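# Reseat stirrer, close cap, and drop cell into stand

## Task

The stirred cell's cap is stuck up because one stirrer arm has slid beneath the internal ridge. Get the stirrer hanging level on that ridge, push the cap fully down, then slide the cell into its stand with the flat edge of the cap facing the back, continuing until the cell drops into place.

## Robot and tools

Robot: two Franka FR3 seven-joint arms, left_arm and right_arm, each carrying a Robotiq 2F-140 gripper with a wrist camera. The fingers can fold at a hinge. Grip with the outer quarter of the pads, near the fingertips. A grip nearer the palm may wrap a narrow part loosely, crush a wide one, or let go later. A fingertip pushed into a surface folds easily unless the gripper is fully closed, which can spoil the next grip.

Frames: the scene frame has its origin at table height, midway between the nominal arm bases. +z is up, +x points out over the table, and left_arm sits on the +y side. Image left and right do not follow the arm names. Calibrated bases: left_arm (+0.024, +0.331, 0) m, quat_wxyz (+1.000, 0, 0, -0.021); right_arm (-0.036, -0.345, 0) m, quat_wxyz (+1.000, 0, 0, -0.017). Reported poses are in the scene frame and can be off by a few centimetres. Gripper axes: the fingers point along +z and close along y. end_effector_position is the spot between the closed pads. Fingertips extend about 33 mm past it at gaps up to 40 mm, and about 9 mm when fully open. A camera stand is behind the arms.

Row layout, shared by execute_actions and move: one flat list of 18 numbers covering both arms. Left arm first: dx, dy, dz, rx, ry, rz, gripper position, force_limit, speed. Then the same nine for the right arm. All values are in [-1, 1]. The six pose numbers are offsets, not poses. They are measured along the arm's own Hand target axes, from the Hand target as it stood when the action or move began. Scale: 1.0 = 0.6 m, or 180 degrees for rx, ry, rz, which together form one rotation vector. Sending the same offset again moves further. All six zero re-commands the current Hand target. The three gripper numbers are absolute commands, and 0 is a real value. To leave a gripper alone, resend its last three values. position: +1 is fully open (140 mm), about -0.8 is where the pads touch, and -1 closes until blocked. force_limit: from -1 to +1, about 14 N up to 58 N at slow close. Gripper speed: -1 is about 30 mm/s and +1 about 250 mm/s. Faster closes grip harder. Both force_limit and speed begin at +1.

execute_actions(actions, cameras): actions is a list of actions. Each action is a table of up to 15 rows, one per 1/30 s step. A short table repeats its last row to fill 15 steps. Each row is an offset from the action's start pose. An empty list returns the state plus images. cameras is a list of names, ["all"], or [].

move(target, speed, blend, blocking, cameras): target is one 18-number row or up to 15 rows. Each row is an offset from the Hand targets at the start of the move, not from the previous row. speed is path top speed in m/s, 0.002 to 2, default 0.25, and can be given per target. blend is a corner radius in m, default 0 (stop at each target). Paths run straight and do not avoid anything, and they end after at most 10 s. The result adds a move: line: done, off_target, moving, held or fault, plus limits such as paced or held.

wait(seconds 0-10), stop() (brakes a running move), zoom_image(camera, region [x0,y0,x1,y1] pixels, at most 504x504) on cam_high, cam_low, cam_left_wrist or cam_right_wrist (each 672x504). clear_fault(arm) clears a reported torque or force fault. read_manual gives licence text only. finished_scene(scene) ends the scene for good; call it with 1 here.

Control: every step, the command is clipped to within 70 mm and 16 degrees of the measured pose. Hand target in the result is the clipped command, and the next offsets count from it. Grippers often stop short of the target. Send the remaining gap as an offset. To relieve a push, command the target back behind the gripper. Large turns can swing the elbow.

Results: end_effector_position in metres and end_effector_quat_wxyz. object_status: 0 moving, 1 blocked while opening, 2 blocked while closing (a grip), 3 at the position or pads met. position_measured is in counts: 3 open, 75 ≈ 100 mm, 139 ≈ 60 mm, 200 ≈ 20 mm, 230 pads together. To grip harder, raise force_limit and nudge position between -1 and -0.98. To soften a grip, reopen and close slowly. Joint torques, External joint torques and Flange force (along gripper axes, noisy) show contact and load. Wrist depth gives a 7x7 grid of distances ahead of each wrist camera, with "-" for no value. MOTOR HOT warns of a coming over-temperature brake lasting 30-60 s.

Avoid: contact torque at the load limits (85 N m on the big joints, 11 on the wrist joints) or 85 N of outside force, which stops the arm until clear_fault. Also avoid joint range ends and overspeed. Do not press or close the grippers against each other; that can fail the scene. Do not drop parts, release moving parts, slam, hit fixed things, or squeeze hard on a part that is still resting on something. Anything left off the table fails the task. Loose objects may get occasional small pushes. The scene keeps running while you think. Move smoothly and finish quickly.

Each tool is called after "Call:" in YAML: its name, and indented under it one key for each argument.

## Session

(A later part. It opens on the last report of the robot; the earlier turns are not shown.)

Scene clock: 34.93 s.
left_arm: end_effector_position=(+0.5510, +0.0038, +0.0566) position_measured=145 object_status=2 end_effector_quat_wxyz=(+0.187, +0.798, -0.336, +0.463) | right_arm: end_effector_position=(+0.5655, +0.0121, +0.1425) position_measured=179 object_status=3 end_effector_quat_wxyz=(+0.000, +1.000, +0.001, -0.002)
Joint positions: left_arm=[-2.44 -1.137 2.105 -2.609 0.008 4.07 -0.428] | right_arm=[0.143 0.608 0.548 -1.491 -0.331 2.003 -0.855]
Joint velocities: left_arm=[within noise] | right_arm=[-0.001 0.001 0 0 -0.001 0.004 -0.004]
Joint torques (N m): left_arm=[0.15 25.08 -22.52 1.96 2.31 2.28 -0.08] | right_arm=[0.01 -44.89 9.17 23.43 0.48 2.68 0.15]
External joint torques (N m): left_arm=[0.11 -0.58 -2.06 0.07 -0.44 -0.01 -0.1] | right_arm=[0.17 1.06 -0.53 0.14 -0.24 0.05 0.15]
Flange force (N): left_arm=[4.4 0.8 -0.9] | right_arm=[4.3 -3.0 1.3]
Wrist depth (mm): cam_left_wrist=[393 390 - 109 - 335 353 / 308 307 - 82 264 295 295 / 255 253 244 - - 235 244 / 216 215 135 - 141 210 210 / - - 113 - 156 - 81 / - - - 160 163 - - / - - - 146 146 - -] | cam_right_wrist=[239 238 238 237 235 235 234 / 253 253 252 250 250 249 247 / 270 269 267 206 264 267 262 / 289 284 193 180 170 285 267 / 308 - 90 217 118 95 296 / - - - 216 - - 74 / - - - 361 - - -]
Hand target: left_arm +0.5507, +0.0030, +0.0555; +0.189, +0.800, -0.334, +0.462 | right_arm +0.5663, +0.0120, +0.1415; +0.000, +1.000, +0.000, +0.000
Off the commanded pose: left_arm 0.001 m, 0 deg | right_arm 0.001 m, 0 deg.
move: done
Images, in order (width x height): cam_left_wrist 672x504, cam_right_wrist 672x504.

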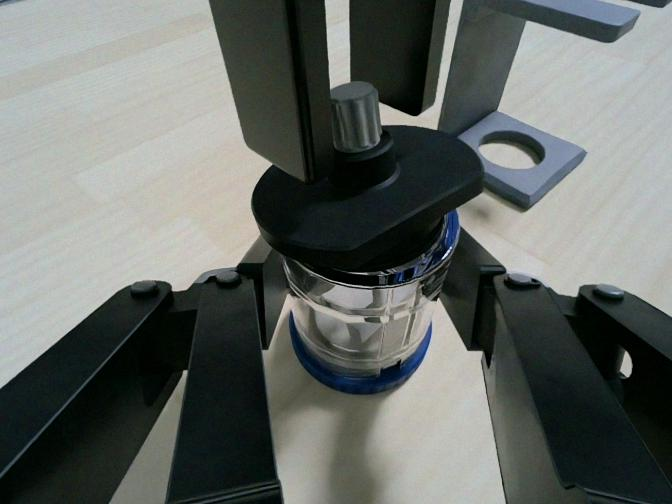

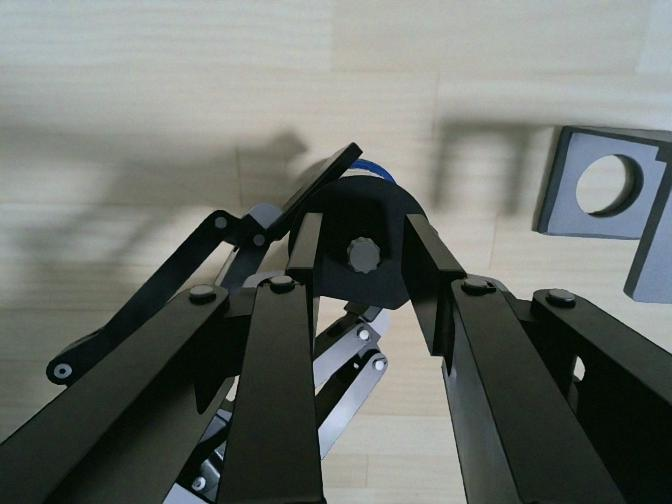

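Call:
execute_actions:
  actions:
    - [[0,0,0,0,0,0,-1,-1,-1,0,0,0,0,0,0,-1,-1,-1]]

Call:
wait:
  seconds: 1.2
  cameras: ["cam_left_wrist","cam_right_wrist"]

Scene clock: 35.90 s.
left_arm: end_effector_position=(+0.5510, +0.0038, +0.0566) position_measured=145 object_status=2 end_effector_quat_wxyz=(+0.187, +0.798, -0.336, +0.463) | right_arm: end_effector_position=(+0.5658, +0.0121, +0.1425) position_measured=210 object_status=0 end_effector_quat_wxyz=(+0.000, +1.000, +0.001, -0.002)
Joint positions: left_arm=[-2.44 -1.137 2.105 -2.609 0.008 4.07 -0.428] | right_arm=[0.143 0.608 0.547 -1.491 -0.331 2.004 -0.855]
Joint torques (N m): left_arm=[0.1 25.13 -22.52 1.96 2.33 2.28 -0.07] | right_arm=[-0.02 -44.58 9.15 23.41 0.62 2.65 0.19]
External joint torques (N m): left_arm=[0.19 -0.57 -1.95 0.15 -0.44 0 -0.1] | right_arm=[-0.16 1.46 -0.78 0.15 -0.12 0.01 0.19]
Flange force (N): left_arm=[4.1 0.5 -0.8] | right_arm=[5.3 -3.1 1.6]
Wrist depth (mm): cam_left_wrist=[394 392 - - - 346 351 / 310 309 293 90 123 298 294 / 253 253 251 105 - 240 245 / 216 215 116 - 140 210 208 / - - 113 - 139 - - / - - - 160 162 - - / - - - 146 146 - -] | cam_right_wrist=[238 238 238 236 236 235 235 / 253 252 252 251 250 250 245 / 270 270 268 200 264 263 262 / 289 284 195 165 276 286 268 / 308 175 91 98 - 95 299 / - - - - - - 71 / - - - - - - -]
Hand target: left_arm +0.5507, +0.0030, +0.0555; +0.189, +0.800, -0.334, +0.462 | right_arm +0.5663, +0.0120, +0.1415; +0.000, +1.000, +0.000, +0.000
Off the commanded pose: left_arm 0.001 m, 0 deg | right_arm 0.001 m, 0 deg.
Step readings (end_effector_position of left_arm | right_arm):
0: (+0.5510, +0.0038, +0.0566) | (+0.5655, +0.0121, +0.1425)
1: (+0.5510, +0.0038, +0.0566) | (+0.5656, +0.0121, +0.1425)
2: (+0.5510, +0.0038, +0.0566) | (+0.5656, +0.0121, +0.1425)
4: (+0.5510, +0.0038, +0.0566) | (+0.5656, +0.0121, +0.1425)
8: (+0.5510, +0.0038, +0.0566) | (+0.5657, +0.0121, +0.1425)
15: (+0.5510, +0.0038, +0.0566) | (+0.5657, +0.0120, +0.1425)

Scene clock: 37.10 s.
left_arm: end_effector_position=(+0.5510, +0.0038, +0.0566) position_measured=145 object_status=2 end_effector_quat_wxyz=(+0.187, +0.798, -0.336, +0.463) | right_arm: end_effector_position=(+0.5658, +0.0121, +0.1425) position_measured=210 object_status=2 end_effector_quat_wxyz=(+0.000, +1.000, +0.001, -0.002)
Joint positions: left_arm=[-2.44 -1.137 2.105 -2.609 0.008 4.07 -0.428] | right_arm=[0.143 0.608 0.547 -1.491 -0.331 2.004 -0.855]
Joint torques (N m): left_arm=[0.14 25.09 -22.5 1.98 2.31 2.29 -0.04] | right_arm=[-0.01 -44.49 9.2 23.37 0.63 2.62 0.17]
External joint torques (N m): left_arm=[0.17 -0.61 -1.96 0.13 -0.45 0 -0.06] | right_arm=[-0.01 1.62 -0.65 0.03 -0.11 -0.03 0.17]
Flange force (N): left_arm=[4.1 0.6 -0.7] | right_arm=[5.3 -3.4 1.8]
Wrist depth (mm): cam_left_wrist=[392 390 - - - 335 351 / 309 308 294 90 285 300 297 / 255 253 262 106 - 237 244 / 216 215 135 - 141 210 209 / - - 113 - 170 - - / - - - 160 162 - - / - - - 147 146 - -] | cam_right_wrist=[238 238 238 236 236 235 234 / 253 252 253 251 250 250 245 / 271 270 269 205 263 262 262 / 290 284 194 178 277 284 268 / 306 175 91 98 - 95 300 / - - - - - - 71 / - - - - - - -]
Hand target: left_arm +0.5507, +0.0030, +0.0555; +0.189, +0.800, -0.334, +0.462 | right_arm +0.5663, +0.0120, +0.1415; +0.000, +1.000, +0.000, +0.000
Tool commands: left_gripper/position=-1.0 left_gripper/force_limit=-1.0 left_gripper/speed=-1.0 right_gripper/position=-1.0 right_gripper/force_limit=-1.0 right_gripper/speed=-1.0
Off the commanded pose: left_arm 0.001 m, 0 deg | right_arm 0.001 m, 0 deg.
wait: 1.20 s; at rest by 0.17 s
Images, in order (width x height): cam_left_wrist 672x504, cam_right_wrist 672x504.

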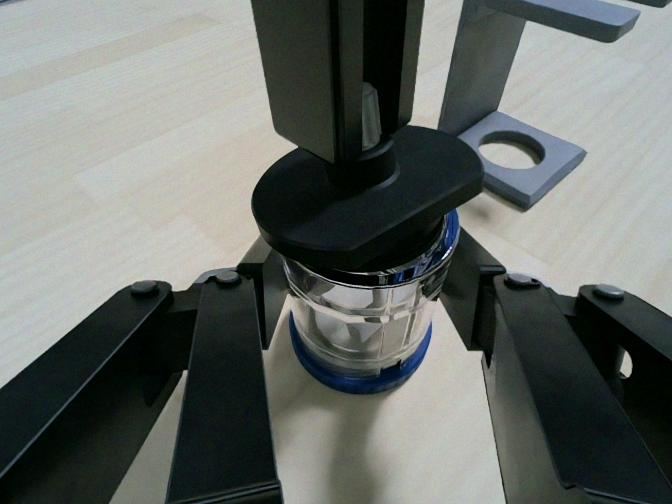

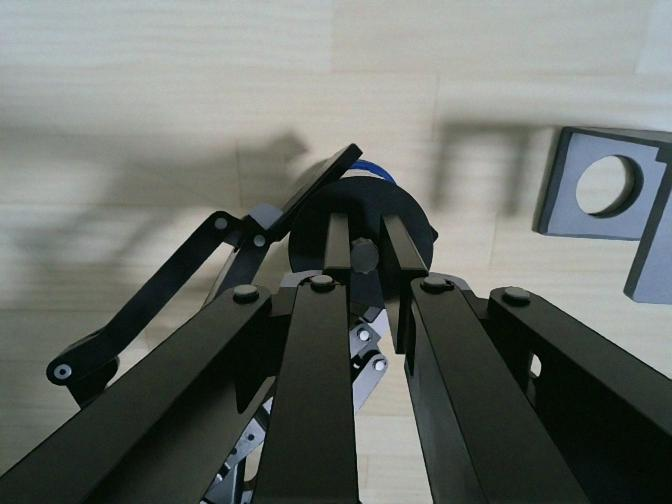

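Lift the cap slowly by 60 mm.

Call:
move:
  target: [0,0,0,0,0,0,-1,-1,-1,0,0,-0.12,0,0,0,-1,-1,-1]
  speed: 0.05
  cameras: ["cam_left_wrist","cam_right_wrist"]

Scene clock: 39.27 s.
left_arm: end_effector_position=(+0.5510, +0.0038, +0.0566) position_measured=145 object_status=2 end_effector_quat_wxyz=(+0.187, +0.798, -0.336, +0.463) | right_arm: end_effector_position=(+0.5667, +0.0119, +0.2118) position_measured=210 object_status=2 end_effector_quat_wxyz=(+0.001, +1.000, -0.001, +0.001)
Joint positions: left_arm=[-2.44 -1.137 2.105 -2.609 0.008 4.07 -0.428] | right_arm=[0.142 0.561 0.575 -1.386 -0.309 1.857 -0.868]
Joint velocities: left_arm=[within noise] | right_arm=[-0.001 0 -0.001 0 -0.001 -0.003 -0.002]
Joint torques (N m): left_arm=[0.17 25.14 -22.52 1.98 2.31 2.29 -0.06] | right_arm=[-1.18 -44.46 9.56 25.01 1.14 2.12 -0.12]
External joint torques (N m): left_arm=[0.1 -0.58 -2.01 0.04 -0.45 -0.01 -0.08] | right_arm=[-1.12 0.52 0.41 1.33 0.37 -0.51 -0.12]
Flange force (N): left_arm=[4.3 0.8 -0.9] | right_arm=[7.6 -2.9 -3.5]
Wrist depth (mm): cam_left_wrist=[393 388 389 386 381 350 350 / 310 307 306 304 302 299 295 / 253 253 252 250 247 235 244 / 216 215 136 211 148 210 209 / - - 113 - 141 - 81 / - - - 160 162 - - / - - - 147 146 - -] | cam_right_wrist=[301 300 300 300 298 298 297 / 320 320 318 316 317 314 312 / 339 340 335 187 332 331 237 / 363 357 258 178 350 359 352 / 390 243 91 - - 95 378 / - - - - - - 71 / - - - - - - -]
Hand target: left_arm +0.5507, +0.0030, +0.0555; +0.189, +0.800, -0.334, +0.462 | right_arm +0.5663, +0.0121, +0.2135; +0.000, +1.000, +0.000, +0.000
Off the commanded pose: left_arm 0.001 m, 0 deg | right_arm 0.002 m, 0 deg.
move: done
Images, in order (width x height): cam_left_wrist 672x504, cam_right_wrist 672x504.

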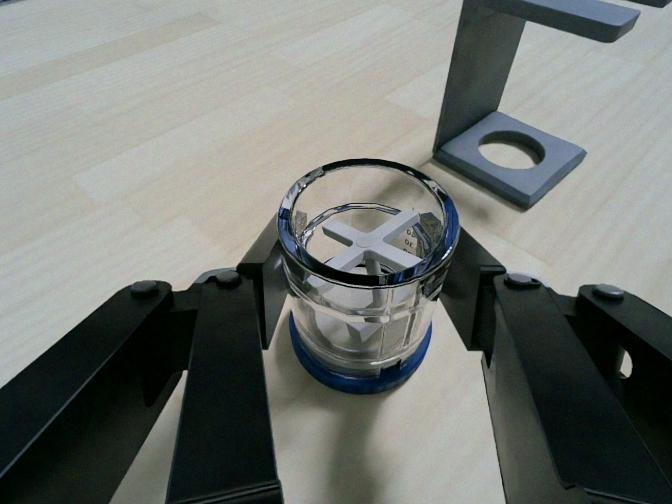

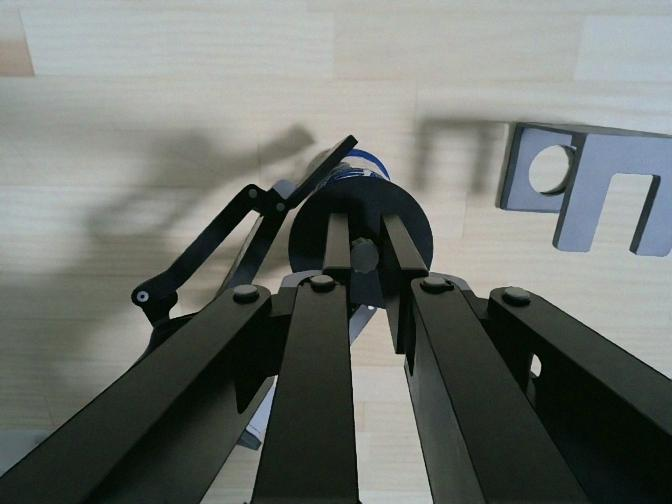

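Call:
zoom_image:
  camera: "cam_left_wrist"
  region: [260, 140, 480, 400]

Scaled by 1.938 from the camera's 672x504 image, which has a finer 960x720 frame.

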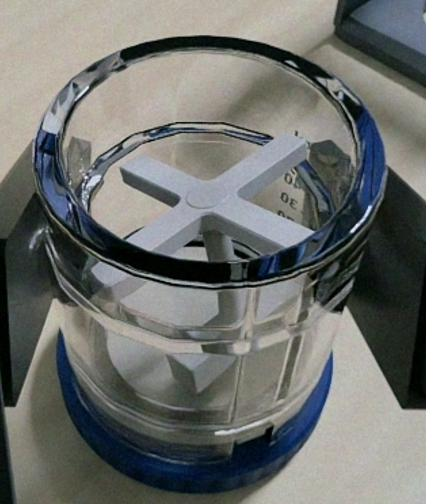

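Call:
move:
  target:
    - [0,0,0,0,0,0,-1,-1,-1,-0.097,0.218,0.0,0,0,0.5,-1,-1,-1]
    - [0,0,0,0,0,0,-1,-1,-1,-0.194,0.437,0.1,0,0,0.995,-1,-1,-1]
  speed: [0.2,0.2]
  blend: [0.03,0]
  cameras: ["all"]

Scene clock: 49.60 s.
left_arm: end_effector_position=(+0.5510, +0.0038, +0.0566) position_measured=145 object_status=2 end_effector_quat_wxyz=(+0.187, +0.798, -0.336, +0.463) | right_arm: end_effector_position=(+0.4491, -0.2499, +0.1527) position_measured=210 object_status=2 end_effector_quat_wxyz=(-0.003, -0.010, +1.000, +0.001)
Joint positions: left_arm=[-2.44 -1.137 2.105 -2.609 0.008 4.07 -0.428] | right_arm=[0.116 -0.069 0.109 -2.333 0.013 2.259 1.733]
Joint velocities: left_arm=[within noise] | right_arm=[0 0 0.001 0 0 -0.001 0.007]
Joint torques (N m): left_arm=[0.12 25.12 -22.51 1.98 2.31 2.28 -0.04] | right_arm=[-0.64 -28.16 -0.22 22.8 0.39 2.47 0.34]
External joint torques (N m): left_arm=[0.09 -0.62 -1.97 0.09 -0.45 -0.01 -0.06] | right_arm=[-0.75 -0.22 -0.04 0.04 -0.26 0.04 0.33]
Flange force (N): left_arm=[4.1 0.8 -0.7] | right_arm=[0.3 -0.2 -0.2]
Wrist depth (mm): cam_left_wrist=[392 394 389 386 383 349 352 / 308 308 305 304 288 296 294 / 253 253 251 251 248 242 244 / 215 216 136 170 141 211 209 / - - 113 - 156 - 81 / - - - 160 162 - - / - - - 147 146 - -] | cam_right_wrist=[254 254 253 254 254 253 253 / 266 266 267 266 265 266 265 / 281 280 280 275 277 279 280 / 297 295 295 178 289 294 294 / 311 306 91 - - 95 308 / - - - - - - 71 / - - - - - - -]
Hand target: left_arm +0.5507, +0.0030, +0.0555; +0.189, +0.800, -0.334, +0.462 | right_arm +0.4501, -0.2503, +0.1538; +0.000, -0.008, +1.000, +0.000
Off the commanded pose: left_arm 0.001 m, 0 deg | right_arm 0.002 m, 0 deg.
move: done

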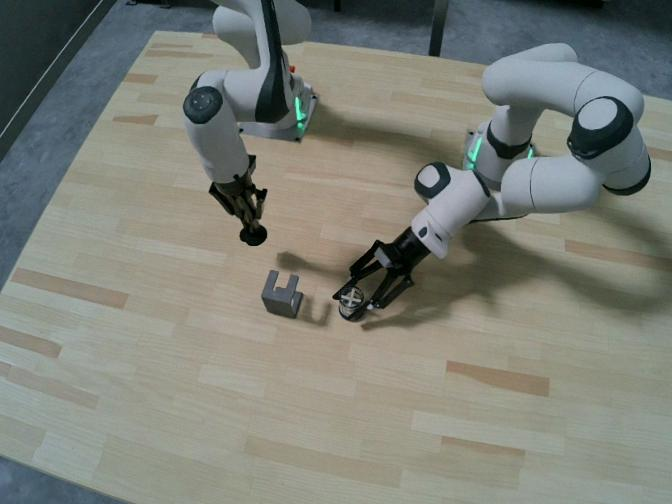

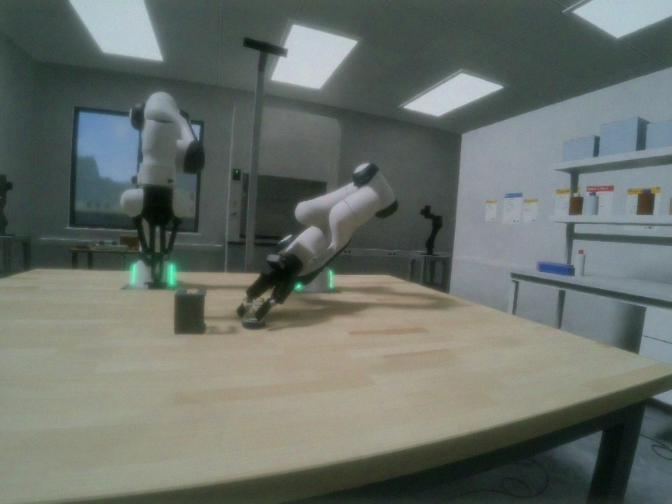

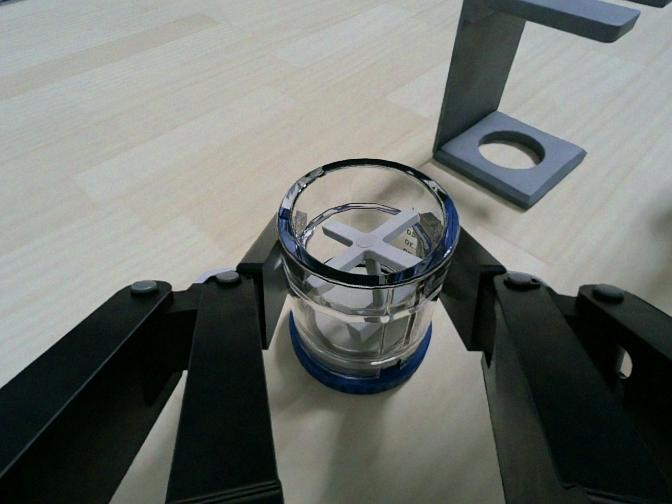

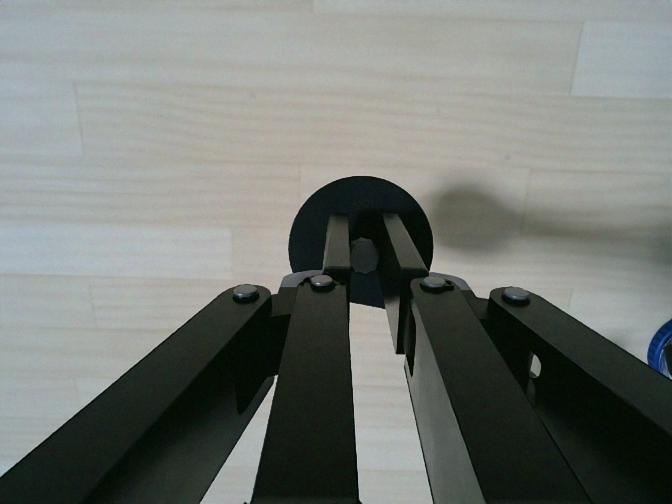

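Call:
move:
  target:
    - [0,0,0,0,0,0,-1,-1,-1,0,0,0.118,0,0,0,-1,-1,-1]
    - [0,0,0,0,0,0,-1,-1,-1,0,0,0.1445,0,0,0,-1,-1,-1]
  speed: [0.12,0.03]

Scene clock: 52.00 s.
left_arm: end_effector_position=(+0.5510, +0.0038, +0.0566) position_measured=145 object_status=2 end_effector_quat_wxyz=(+0.187, +0.798, -0.336, +0.463) | right_arm: end_effector_position=(+0.4530, -0.2497, +0.0716) position_measured=210 object_status=2 end_effector_quat_wxyz=(+0.003, -0.010, +1.000, +0.001)
Joint positions: left_arm=[-2.44 -1.137 2.105 -2.609 0.008 4.07 -0.428] | right_arm=[0.116 0.08 0.109 -2.399 -0.013 2.485 1.753]
Joint velocities: left_arm=[within noise] | right_arm=[0.001 0 0 0 0 0.004 0.003]
Joint torques (N m): left_arm=[0.15 25.14 -22.53 1.95 2.32 2.29 -0.05] | right_arm=[-0.26 -27.34 0.22 18.56 0.24 2.5 0.36]
External joint torques (N m): left_arm=[0.13 -0.52 -2.05 0.07 -0.43 0 -0.08] | right_arm=[-0.34 3.26 -0.18 -1.71 -0.27 0.06 0.36]
Flange force (N): left_arm=[4.4 0.7 -1.1] | right_arm=[-2.4 0.7 8.1]
Wrist depth (mm): cam_left_wrist=[392 392 388 384 361 250 352 / 310 306 305 304 302 300 295 / 254 253 252 250 247 238 244 / 216 215 136 171 140 210 209 / - - 113 - 156 - 81 / - - - 160 163 - - / - - - 146 146 - -] | cam_right_wrist=[180 179 179 179 179 178 178 / 188 189 188 188 188 188 187 / 198 199 199 183 196 198 197 / 211 210 210 165 204 209 209 / 224 218 91 220 - 95 219 / - - - - - - 71 / - - - - - - -]
Hand target: left_arm +0.5507, +0.0030, +0.0555; +0.189, +0.800, -0.334, +0.462 | right_arm +0.4501, -0.2503, +0.0671; +0.000, -0.008, +1.000, +0.000
Off the commanded pose: left_arm 0.001 m, 0 deg | right_arm 0.005 m, 0 deg.
move: off_target (right_arm)

Call:
move:
  target:
    - [0,0,0,0,0,0,-1,-1,-1,-0.004,0,-0.006,0,0,0,-1,-1,-1]
    - [0,0,0,0,0,0,-1,-1,-1,-0.004,0,-0.006,0,0,0,-0.4,-1,-1]
    - [0,0,0,0,0,0,-1,-1,-1,-0.004,0,-0.17,0,0,0,-0.4,-1,-1]
  speed: [0.03,0.1,0.15]
  cameras: ["cam_right_wrist"]

Scene clock: 55.30 s.
left_arm: end_effector_position=(+0.5510, +0.0038, +0.0566) position_measured=145 object_status=2 end_effector_quat_wxyz=(+0.187, +0.798, -0.336, +0.463) | right_arm: end_effector_position=(+0.4532, -0.2505, +0.1687) position_measured=179 object_status=3 end_effector_quat_wxyz=(+0.001, -0.007, +1.000, -0.002)
Joint positions: left_arm=[-2.44 -1.137 2.105 -2.609 0.008 4.07 -0.428] | right_arm=[0.116 -0.086 0.109 -2.31 0.008 2.226 1.743]
Joint velocities: left_arm=[within noise] | right_arm=[-0.001 0 0 0 -0.002 -0.005 -0.002]
Joint torques (N m): left_arm=[0.14 25.17 -22.51 1.98 2.31 2.28 -0.02] | right_arm=[-0.56 -27.16 -0.61 23.41 1.17 1.9 -0.03]
External joint torques (N m): left_arm=[0.04 -0.53 -2.05 0.1 -0.44 -0.01 -0.05] | right_arm=[-0.55 0.41 -0.24 0.34 0.51 -0.54 -0.03]
Flange force (N): left_arm=[4.4 0.9 -0.7] | right_arm=[-2.5 -0.3 -1.4]
Wrist depth (mm): cam_left_wrist=[391 389 386 384 381 353 352 / 309 308 304 303 278 299 295 / 254 253 251 249 248 238 245 / 215 215 136 211 147 211 210 / - - 113 - 167 - 81 / - - - 160 163 - - / - - - 146 146 - -] | cam_right_wrist=[268 267 268 267 267 266 266 / 282 282 281 280 280 280 279 / 298 297 296 279 291 296 295 / 315 315 310 314 169 311 312 / 329 - 90 330 118 95 313 / - - - 354 - - 74 / - - - 375 - - -]
Hand target: left_arm +0.5507, +0.0030, +0.0555; +0.189, +0.800, -0.334, +0.462 | right_arm +0.4525, -0.2502, +0.1691; +0.000, -0.008, +1.000, +0.000
Off the commanded pose: left_arm 0.001 m, 0 deg | right_arm 0.001 m, 0 deg.
move: done
Images, in order (width x height): cam_right_wrist 672x504.

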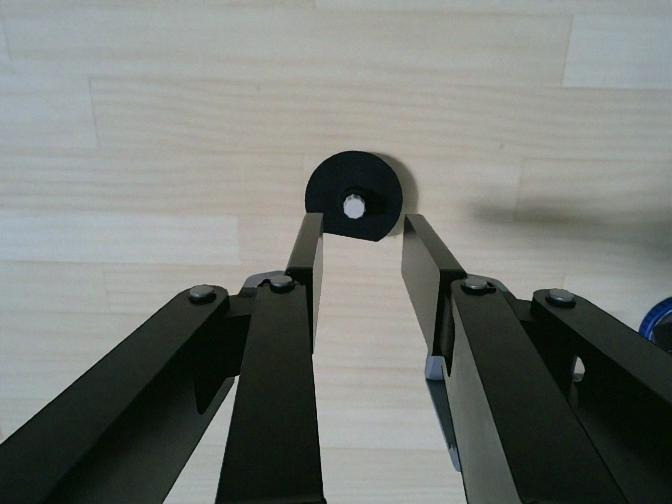

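Call:
move:
  target:
    - [0,0,0,0,0,0,-1,-1,-1,0,0,-0.12,0,0,0,-0.4,-1,-1]
    - [0,0,0,0,0,0,-1,-1,-1,-0.145,0.437,-0.12,0,0,0,-0.4,-1,-1]
  speed: 0.2
  blend: [0.03,0]
  cameras: ["cam_right_wrist"]

Call:
zoom_image:
  camera: "cam_right_wrist"
  region: [290, 180, 430, 300]

Scene clock: 58.63 s.
left_arm: end_effector_position=(+0.5510, +0.0038, +0.0566) position_measured=145 object_status=2 end_effector_quat_wxyz=(+0.187, +0.798, -0.336, +0.463) | right_arm: end_effector_position=(+0.5354, +0.0142, +0.2418) position_measured=179 object_status=3 end_effector_quat_wxyz=(+0.001, -0.012, +1.000, +0.002)
Joint positions: left_arm=[-2.44 -1.137 2.105 -2.609 0.008 4.07 -0.428] | right_arm=[0.4 0.395 0.239 -1.485 -0.094 1.871 2.162]
Joint velocities: left_arm=[within noise] | right_arm=[-0.001 0 0 0.001 -0.001 0 0.004]
Joint torques (N m): left_arm=[0.15 25.11 -22.51 1.97 2.32 2.28 -0.05] | right_arm=[0 -42.71 2.59 25.59 1.02 1.89 0.27]
External joint torques (N m): left_arm=[0.11 -0.59 -2.01 0.02 -0.44 -0.01 -0.08] | right_arm=[-0.09 1.65 -0.69 0.93 0.17 -0.57 0.27]
Flange force (N): left_arm=[4.2 0.8 -1.0] | right_arm=[-10.3 6.2 -2.7]
Wrist depth (mm): cam_left_wrist=[393 390 384 383 378 362 354 / 310 308 305 303 289 302 294 / 253 253 251 250 248 239 244 / 215 216 136 212 148 210 210 / - - 113 - 169 - 81 / - - - 160 162 - - / - - - 146 146 - -] | cam_right_wrist=[330 333 333 334 226 189 170 / 351 351 352 343 254 219 343 / 372 366 369 364 361 250 366 / 393 373 384 384 169 387 386 / 410 - 90 413 118 95 397 / - - - 437 - - 74 / - - - 466 - - -]
Hand target: left_arm +0.5507, +0.0030, +0.0555; +0.189, +0.800, -0.334, +0.462 | right_arm +0.5352, +0.0134, +0.2409; +0.000, -0.008, +1.000, +0.000
Off the commanded pose: left_arm 0.001 m, 0 deg | right_arm 0.001 m, 0 deg.
move: done
Images, in order (width x height): cam_right_wrist 672x504.

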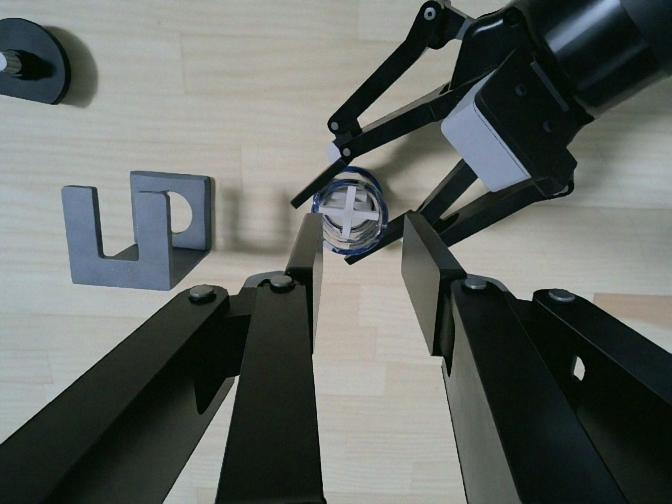

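Scaled by 3.600 from the camera's 672x504 image, which has a finer 960x720 frame.

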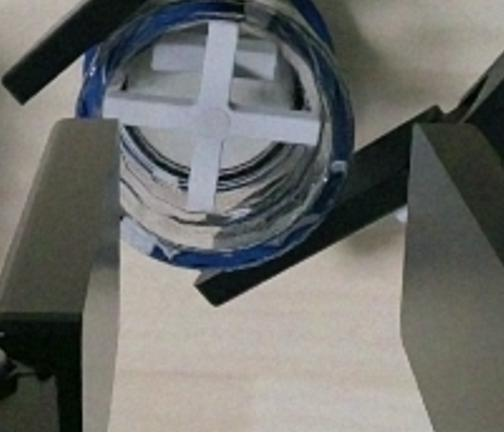

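Call:
move:
  target:
    - [0,0,0,0,0,0,-1,-1,-1,-0.045,0,0.0,0,0,-0.5,-0.4,-1,-1]
    - [0,0,0,0,0,0,-1,-1,-1,-0.091,0,0.052,0,0,-0.995,-0.4,-1,-1]
  speed: 0.4
  blend: [0.03,0]
  cameras: ["cam_right_wrist"]

Call:
zoom_image:
  camera: "cam_right_wrist"
  region: [290, 160, 430, 300]

Scene clock: 67.97 s.
left_arm: end_effector_position=(+0.5510, +0.0038, +0.0566) position_measured=145 object_status=2 end_effector_quat_wxyz=(+0.187, +0.798, -0.336, +0.463) | right_arm: end_effector_position=(+0.5897, +0.0152, +0.2104) position_measured=179 object_status=3 end_effector_quat_wxyz=(-0.001, +1.000, -0.003, +0.000)
Joint positions: left_arm=[-2.44 -1.137 2.105 -2.609 0.008 4.07 -0.428] | right_arm=[-0.128 0.901 1.157 -1.22 -0.803 1.655 -0.686]
Joint velocities: left_arm=[within noise] | right_arm=[0.001 0.001 0 -0.001 0 0 -0.006]
Joint torques (N m): left_arm=[0.13 25.11 -22.51 1.95 2.31 2.29 -0.04] | right_arm=[-0.07 -43.06 20.3 17.81 0.8 2.15 -0.04]
External joint torques (N m): left_arm=[0.14 -0.59 -1.95 0.02 -0.46 0 -0.06] | right_arm=[-0.03 1.38 -0.38 0.69 0.02 -0.49 -0.04]
Flange force (N): left_arm=[4.1 0.8 -1.0] | right_arm=[8.7 -4.9 -1.4]
Wrist depth (mm): cam_left_wrist=[392 392 390 384 381 345 349 / 310 308 306 303 296 296 294 / 254 253 252 249 246 236 245 / 216 216 136 169 149 210 209 / - - 113 159 140 - 81 / - - - 160 162 - - / - - - 146 146 - -] | cam_right_wrist=[304 303 301 300 298 297 295 / 320 320 319 318 318 315 315 / 343 342 341 331 336 332 242 / 367 364 354 328 169 355 349 / 387 - 90 293 118 95 354 / - - - 414 - - 74 / - - - 455 - - -]
Hand target: left_arm +0.5507, +0.0030, +0.0555; +0.189, +0.800, -0.334, +0.462 | right_arm +0.5898, +0.0143, +0.2096; +0.000, +1.000, +0.000, +0.000
Off the commanded pose: left_arm 0.001 m, 0 deg | right_arm 0.001 m, 0 deg.
move: done; limits=paced
Images, in order (width x height): cam_right_wrist 672x504.

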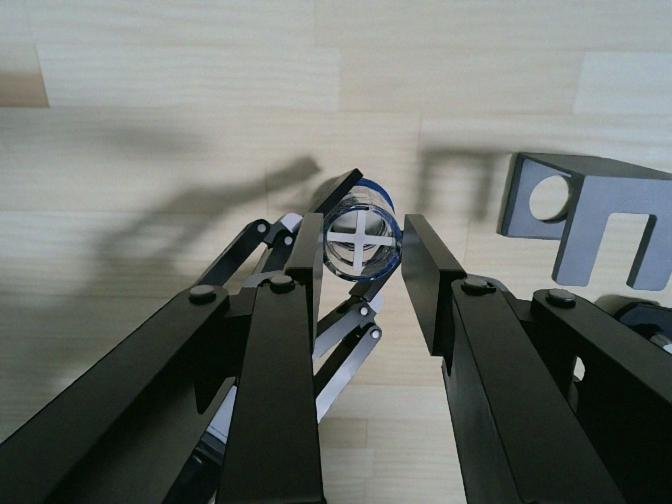

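Scaled by 3.600 from the camera's 672x504 image, which has a finer 960x720 frame.

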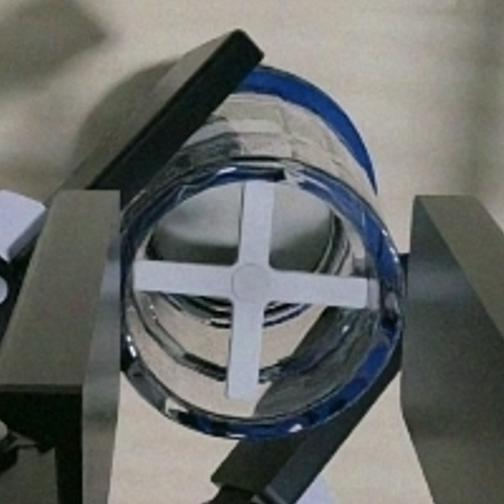

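Call:
move:
  target: [0,0,0,0,0,0,-1,-1,-1,-0.0905,0.0045,0.1327,-0.0042,0.0999,0.0264,-0.62,-1,-1]
  speed: 0.12
  cameras: ["cam_left_wrist","cam_right_wrist"]

Call:
zoom_image:
  camera: "cam_right_wrist"
  region: [290, 140, 450, 300]

Scene clock: 71.80 s.
left_arm: end_effector_position=(+0.5510, +0.0038, +0.0566) position_measured=145 object_status=2 end_effector_quat_wxyz=(+0.187, +0.798, -0.336, +0.463) | right_arm: end_effector_position=(+0.5353, +0.0109, +0.1297) position_measured=208 object_status=3 end_effector_quat_wxyz=(+0.007, +0.987, -0.039, +0.154)
Joint positions: left_arm=[-2.44 -1.137 2.105 -2.609 0.008 4.07 -0.428] | right_arm=[-0.35 0.629 1.141 -1.927 -1.025 2.208 -0.236]
Joint velocities: left_arm=[within noise] | right_arm=[0 0 -0.003 0 0.001 -0.001 0.006]
Joint torques (N m): left_arm=[0.13 25.16 -22.48 1.98 2.32 2.29 -0.06] | right_arm=[0.01 -29.09 16.96 19.04 0.39 2.75 0.29]
External joint torques (N m): left_arm=[0.11 -0.53 -1.96 0.06 -0.44 0 -0.08] | right_arm=[-0.07 0.13 -0.8 -0.38 -0.07 0.09 0.28]
Flange force (N): left_arm=[4.3 0.7 -0.9] | right_arm=[-1.0 -0.1 2.1]
Wrist depth (mm): cam_left_wrist=[392 389 388 - - - 353 / 309 309 308 - - 284 294 / 254 253 251 103 112 241 244 / 216 215 136 173 148 210 209 / - - 113 161 155 - 81 / - - - 160 162 - - / - - - 146 146 - -] | cam_right_wrist=[259 259 259 258 259 259 260 / 261 261 262 261 262 262 207 / 265 264 263 264 265 265 264 / 266 169 193 136 267 267 268 / 150 162 91 181 - 95 270 / - - - - - - 71 / - - - - - - -]
Hand target: left_arm +0.5507, +0.0030, +0.0555; +0.189, +0.800, -0.334, +0.462 | right_arm +0.5354, +0.0115, +0.1300; +0.007, +0.987, -0.041, +0.156
Off the commanded pose: left_arm 0.001 m, 0 deg | right_arm 0.001 m, 0 deg.
move: done
Images, in order (width x height): cam_left_wrist 672x504, cam_right_wrist 672x504.

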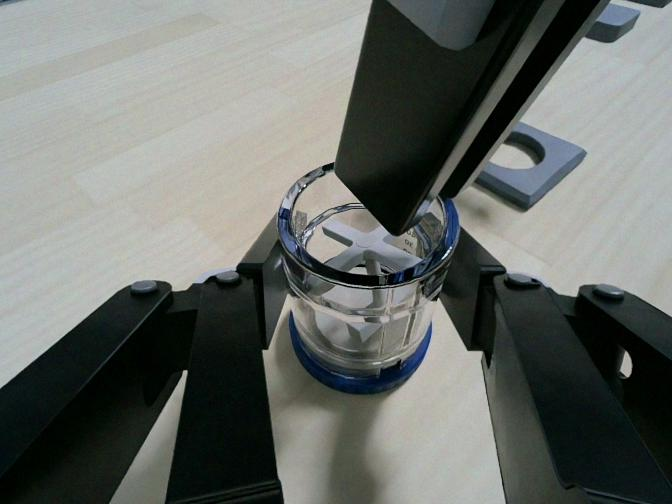

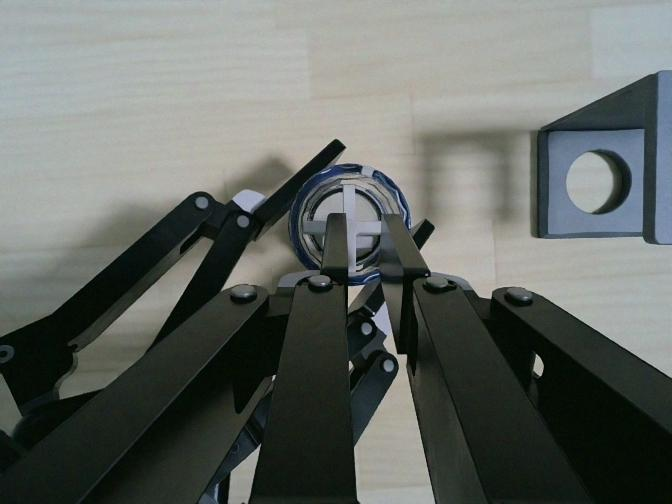

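Scaled by 3.150 from the camera's 672x504 image, which has a finer 960x720 frame.

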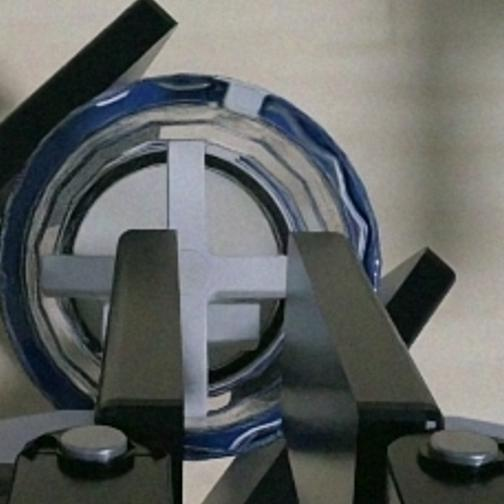

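Call:
move:
  target: [0,0,0,0,0,0,-1,-1,-1,-0.0055,-0.0045,0.0398,0,0,0,-0.62,-1,-1]
  speed: 0.06
  cameras: ["cam_left_wrist","cam_right_wrist"]

Call:
zoom_image:
  camera: "cam_right_wrist"
  region: [270, 140, 450, 320]

Call:
zoom_image:
  camera: "cam_left_wrist"
  region: [260, 140, 480, 320]

Scene clock: 78.03 s.
left_arm: end_effector_position=(+0.5511, +0.0030, +0.0566) position_measured=145 object_status=2 end_effector_quat_wxyz=(+0.188, +0.798, -0.336, +0.463) | right_arm: end_effector_position=(+0.5396, +0.0144, +0.1076) position_measured=208 object_status=3 end_effector_quat_wxyz=(+0.007, +0.987, -0.038, +0.156)
Joint positions: left_arm=[-2.441 -1.137 2.105 -2.608 0.007 4.069 -0.428] | right_arm=[-0.302 0.661 1.084 -1.918 -1.066 2.237 -0.21]
Joint velocities: left_arm=[within noise] | right_arm=[0 0 -0.002 0 -0.002 0.002 0.006]
Joint torques (N m): left_arm=[0.64 25.41 -22.25 1.87 2.47 2.48 -0.03] | right_arm=[-0.11 -29.95 16.25 18.48 0.6 2.3 0.32]
External joint torques (N m): left_arm=[0.57 -0.28 -1.74 -0.07 -0.28 0.19 -0.05] | right_arm=[-0.07 1.28 -1.74 -0.49 0.13 -0.34 0.31]
Flange force (N): left_arm=[3.6 -0.2 -2.8] | right_arm=[1.1 -2.8 5.2]
Wrist depth (mm): cam_left_wrist=[392 370 - - - - 353 / 307 306 - - - 285 296 / 254 252 251 - 105 238 245 / 216 215 136 115 141 210 210 / - - 114 - 139 - - / - - - 160 162 - - / - - - 147 146 - -] | cam_right_wrist=[237 238 238 238 238 238 239 / 238 239 240 240 240 240 234 / 242 242 242 230 242 242 238 / 244 163 161 - 243 245 245 / 131 143 91 169 - 95 247 / - - - 160 - - 71 / - - - - - - -]
Hand target: left_arm +0.5507, +0.0030, +0.0555; +0.189, +0.800, -0.334, +0.462 | right_arm +0.5399, +0.0138, +0.1063; +0.007, +0.987, -0.041, +0.156
Off the commanded pose: left_arm 0.001 m, 0 deg | right_arm 0.001 m, 0 deg.
move: done
Images, in order (width x height): cam_left_wrist 672x504, cam_right_wrist 672x504.

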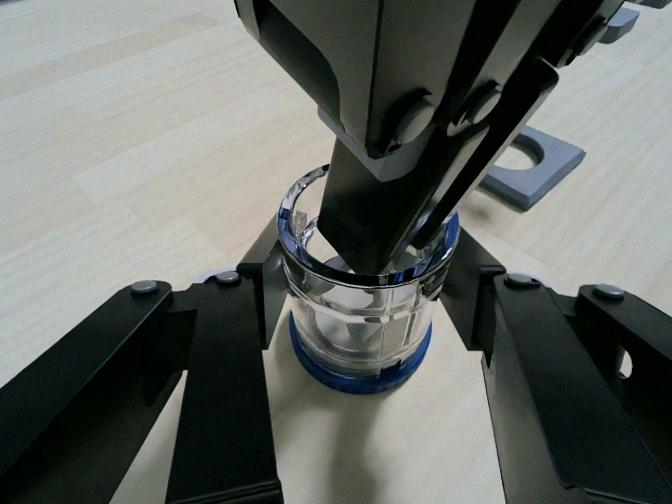

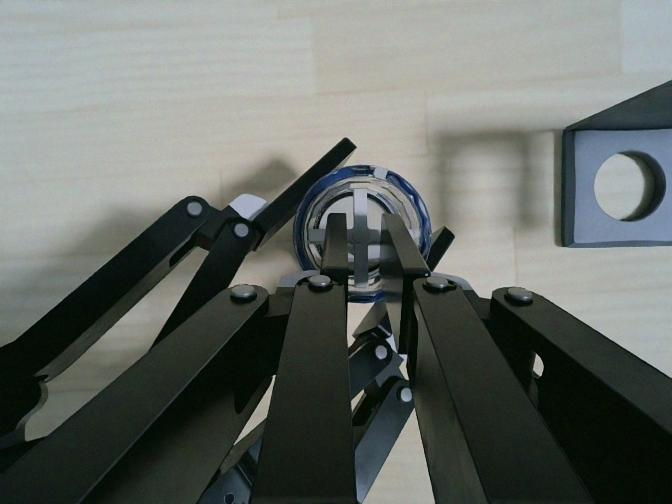

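Scaled by 2.800 from the camera's 672x504 image, which has a finer 960x720 frame.

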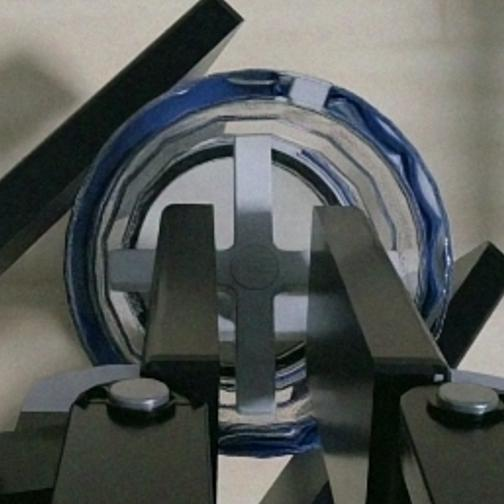

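Scaled by 2.291 from the camera's 672x504 image, which has a finer 960x720 frame.

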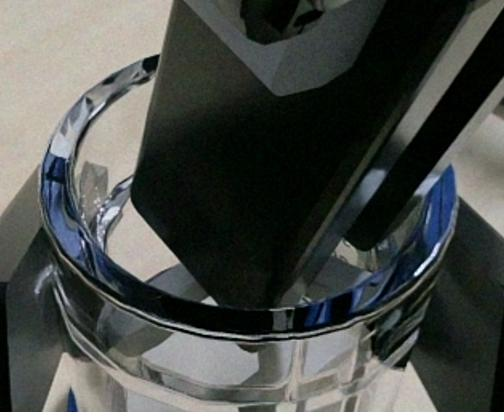

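Call:
move:
  target:
    - [0,0,0,0,0,0,-1,-1,-1,0,0,-0.042,0,0,0,-0.62,-1,-1]
    - [0,0,0,0,0,0,0.5,-1,-1,0,0,-0.042,0,0,0,-0.62,-1,-1]
    - [-0.075,0,-0.13,0,0,0,0.5,-1,-1,0,0,-0.042,0,0,0,-0.62,-1,-1]
  speed: [0.06,0.1,0.1]
  cameras: ["cam_left_wrist","cam_right_wrist"]

Scene clock: 83.93 s.
left_arm: end_effector_position=(+0.4869, +0.0660, +0.0549) position_measured=66 object_status=3 end_effector_quat_wxyz=(+0.191, +0.801, -0.332, +0.460) | right_arm: end_effector_position=(+0.5335, +0.0155, +0.1311) position_measured=208 object_status=3 end_effector_quat_wxyz=(+0.005, +0.987, -0.043, +0.158)
Joint positions: left_arm=[-2.233 -1.115 2.159 -2.85 0.152 4.134 -0.413] | right_arm=[-0.341 0.622 1.138 -1.931 -1.027 2.216 -0.217]
Joint velocities: left_arm=[-0.002 0 0.001 -0.003 0.004 0.002 0] | right_arm=[within noise]
Joint torques (N m): left_arm=[0.46 22.57 -18.14 -2.86 3.17 2.64 0.41] | right_arm=[-1.07 -28.45 17.62 19.24 0.67 2.21 -0.05]
External joint torques (N m): left_arm=[0.45 0.86 -1.08 -1.09 0.47 0.42 0.38] | right_arm=[-1.23 0.63 0.04 -0.21 0.21 -0.45 -0.06]
Flange force (N): left_arm=[3.3 -0.6 -7.0] | right_arm=[-0.2 3.3 -1.9]
Wrist depth (mm): cam_left_wrist=[378 380 381 155 160 378 378 / 301 301 300 316 288 299 298 / 248 249 248 - 249 247 248 / 212 218 206 212 211 141 212 / - 98 184 184 183 140 81 / - - 163 163 163 163 - / - - 146 146 144 149 -] | cam_right_wrist=[263 262 262 262 261 261 261 / 265 265 265 264 263 263 244 / 267 267 265 266 265 266 264 / 269 268 268 137 269 268 267 / 271 196 91 270 - 95 269 / - - - - - - 71 / - - - - - - -]
Hand target: left_arm +0.4872, +0.0669, +0.0558; +0.189, +0.800, -0.334, +0.462 | right_arm +0.5321, +0.0145, +0.1303; +0.007, +0.987, -0.041, +0.156
Off the commanded pose: left_arm 0.001 m, 0 deg | right_arm 0.002 m, 0 deg.
move: done
Images, in order (width x height): cam_left_wrist 672x504, cam_right_wrist 672x504.

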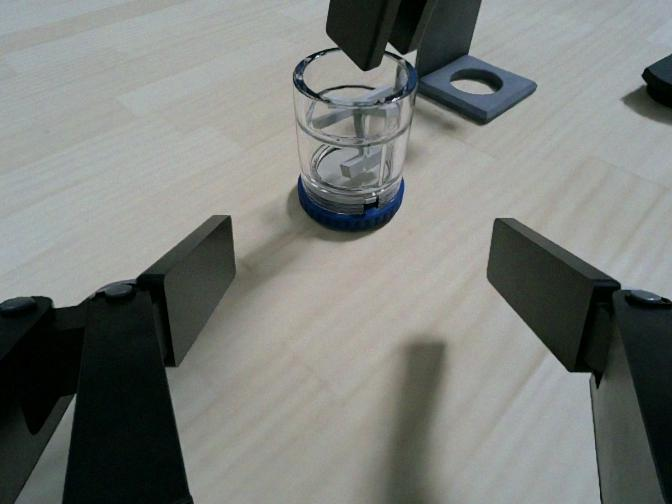

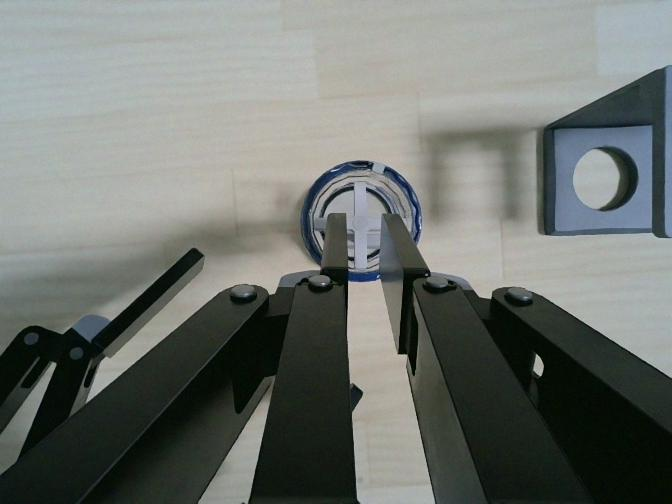

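Call:
zoom_image:
  camera: "cam_left_wrist"
  region: [280, 20, 440, 240]

Call:
zoom_image:
  camera: "cam_right_wrist"
  region: [290, 150, 430, 290]

Scaled by 2.291 from the camera's 672x504 image, which has a finer 960x720 frame.

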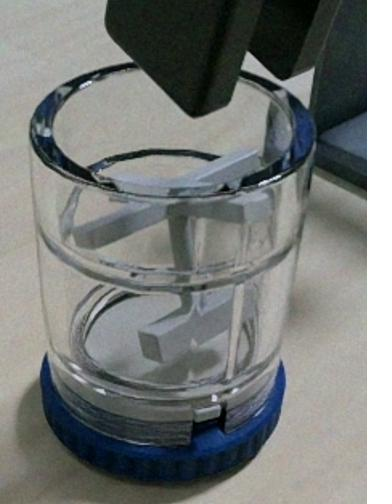

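Scaled by 3.600 from the camera's 672x504 image, which has a finer 960x720 frame.

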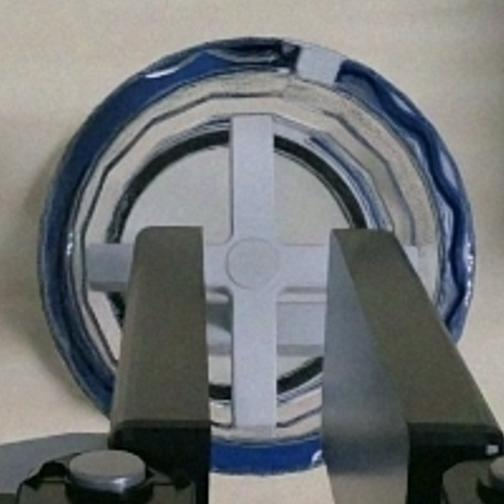

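Call:
move:
  target:
    - [0,0,0,0,0,0,0.5,-1,-1,-0.0008,0.0005,0.04,0,0,0,-0.62,-1,-1]
    - [0,0,0,0,0,0,0.5,-1,-1,-0.0008,0.0005,0.0663,0,0,0,-0.62,-1,-1]
  speed: [0.06,0.03]
  cameras: ["cam_left_wrist","cam_right_wrist"]

Call:
zoom_image:
  camera: "cam_left_wrist"
  region: [280, 20, 440, 240]

Call:
zoom_image:
  camera: "cam_right_wrist"
  region: [290, 150, 430, 290]

Scene clock: 86.80 s.
left_arm: end_effector_position=(+0.4871, +0.0663, +0.0550) position_measured=66 object_status=3 end_effector_quat_wxyz=(+0.190, +0.801, -0.332, +0.460) | right_arm: end_effector_position=(+0.5547, +0.0240, +0.1179) position_measured=208 object_status=3 end_effector_quat_wxyz=(-0.003, +0.984, -0.035, +0.177)
Joint positions: left_arm=[-2.233 -1.114 2.16 -2.85 0.153 4.134 -0.412] | right_arm=[-0.275 0.651 1.058 -1.894 -1.085 2.268 -0.204]
Joint velocities: left_arm=[within noise] | right_arm=[0.001 0.002 -0.002 0 0.001 0.004 0]
Joint torques (N m): left_arm=[0.3 22.57 -18.2 -2.81 3.27 2.52 0.3] | right_arm=[0.15 -17.37 7.09 8.37 1.88 1.04 0.49]
External joint torques (N m): left_arm=[0.29 0.94 -1.18 -1.01 0.57 0.3 0.28] | right_arm=[0.09 14.65 -10.55 -10.92 1.39 -1.63 0.48]
Flange force (N): left_arm=[3.8 -0.9 -6.7] | right_arm=[-5.9 -5.3 36.5]
Wrist depth (mm): cam_left_wrist=[380 382 366 160 332 377 378 / 300 302 291 291 301 289 299 / 247 249 249 251 249 248 249 / 212 219 206 212 212 140 212 / - 98 185 184 184 140 81 / - - 164 163 163 163 - / - - 147 146 144 150 -] | cam_right_wrist=[256 255 253 253 253 250 250 / 257 256 254 253 253 252 251 / 257 256 254 254 253 252 244 / 258 256 256 153 253 253 248 / 258 257 91 256 - 95 252 / - - - - - - 71 / - - - - - - -]
Hand target: left_arm +0.4872, +0.0669, +0.0558; +0.189, +0.800, -0.334, +0.462 | right_arm +0.5439, +0.0132, +0.0923; +0.007, +0.987, -0.041, +0.156
Off the commanded pose: left_arm 0.001 m, 0 deg | right_arm 0.030 m, 3 deg.
move: off_target (right_arm)
Images, in order (width x height): cam_left_wrist 672x504, cam_right_wrist 672x504.

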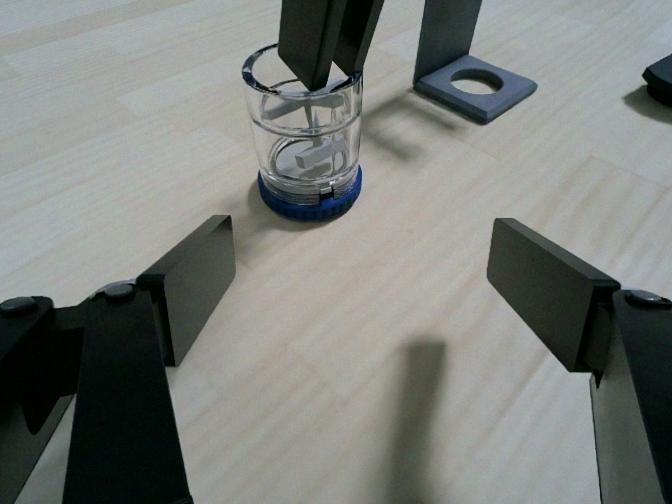

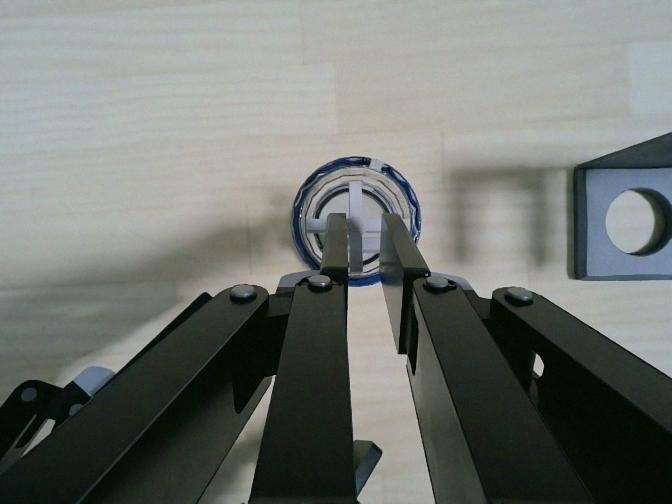

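Scaled by 2.291 from the camera's 672x504 image, which has a finer 960x720 frame.

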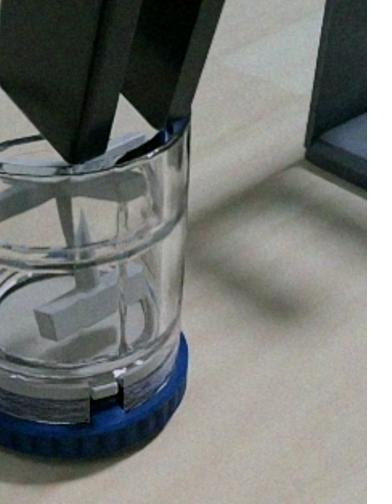

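Scaled by 3.600 from the camera's 672x504 image, which has a finer 960x720 frame.

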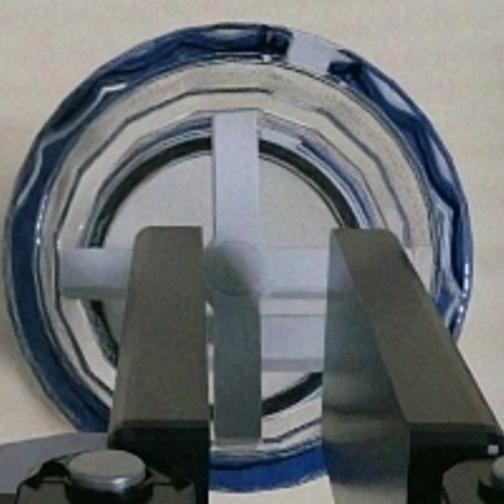

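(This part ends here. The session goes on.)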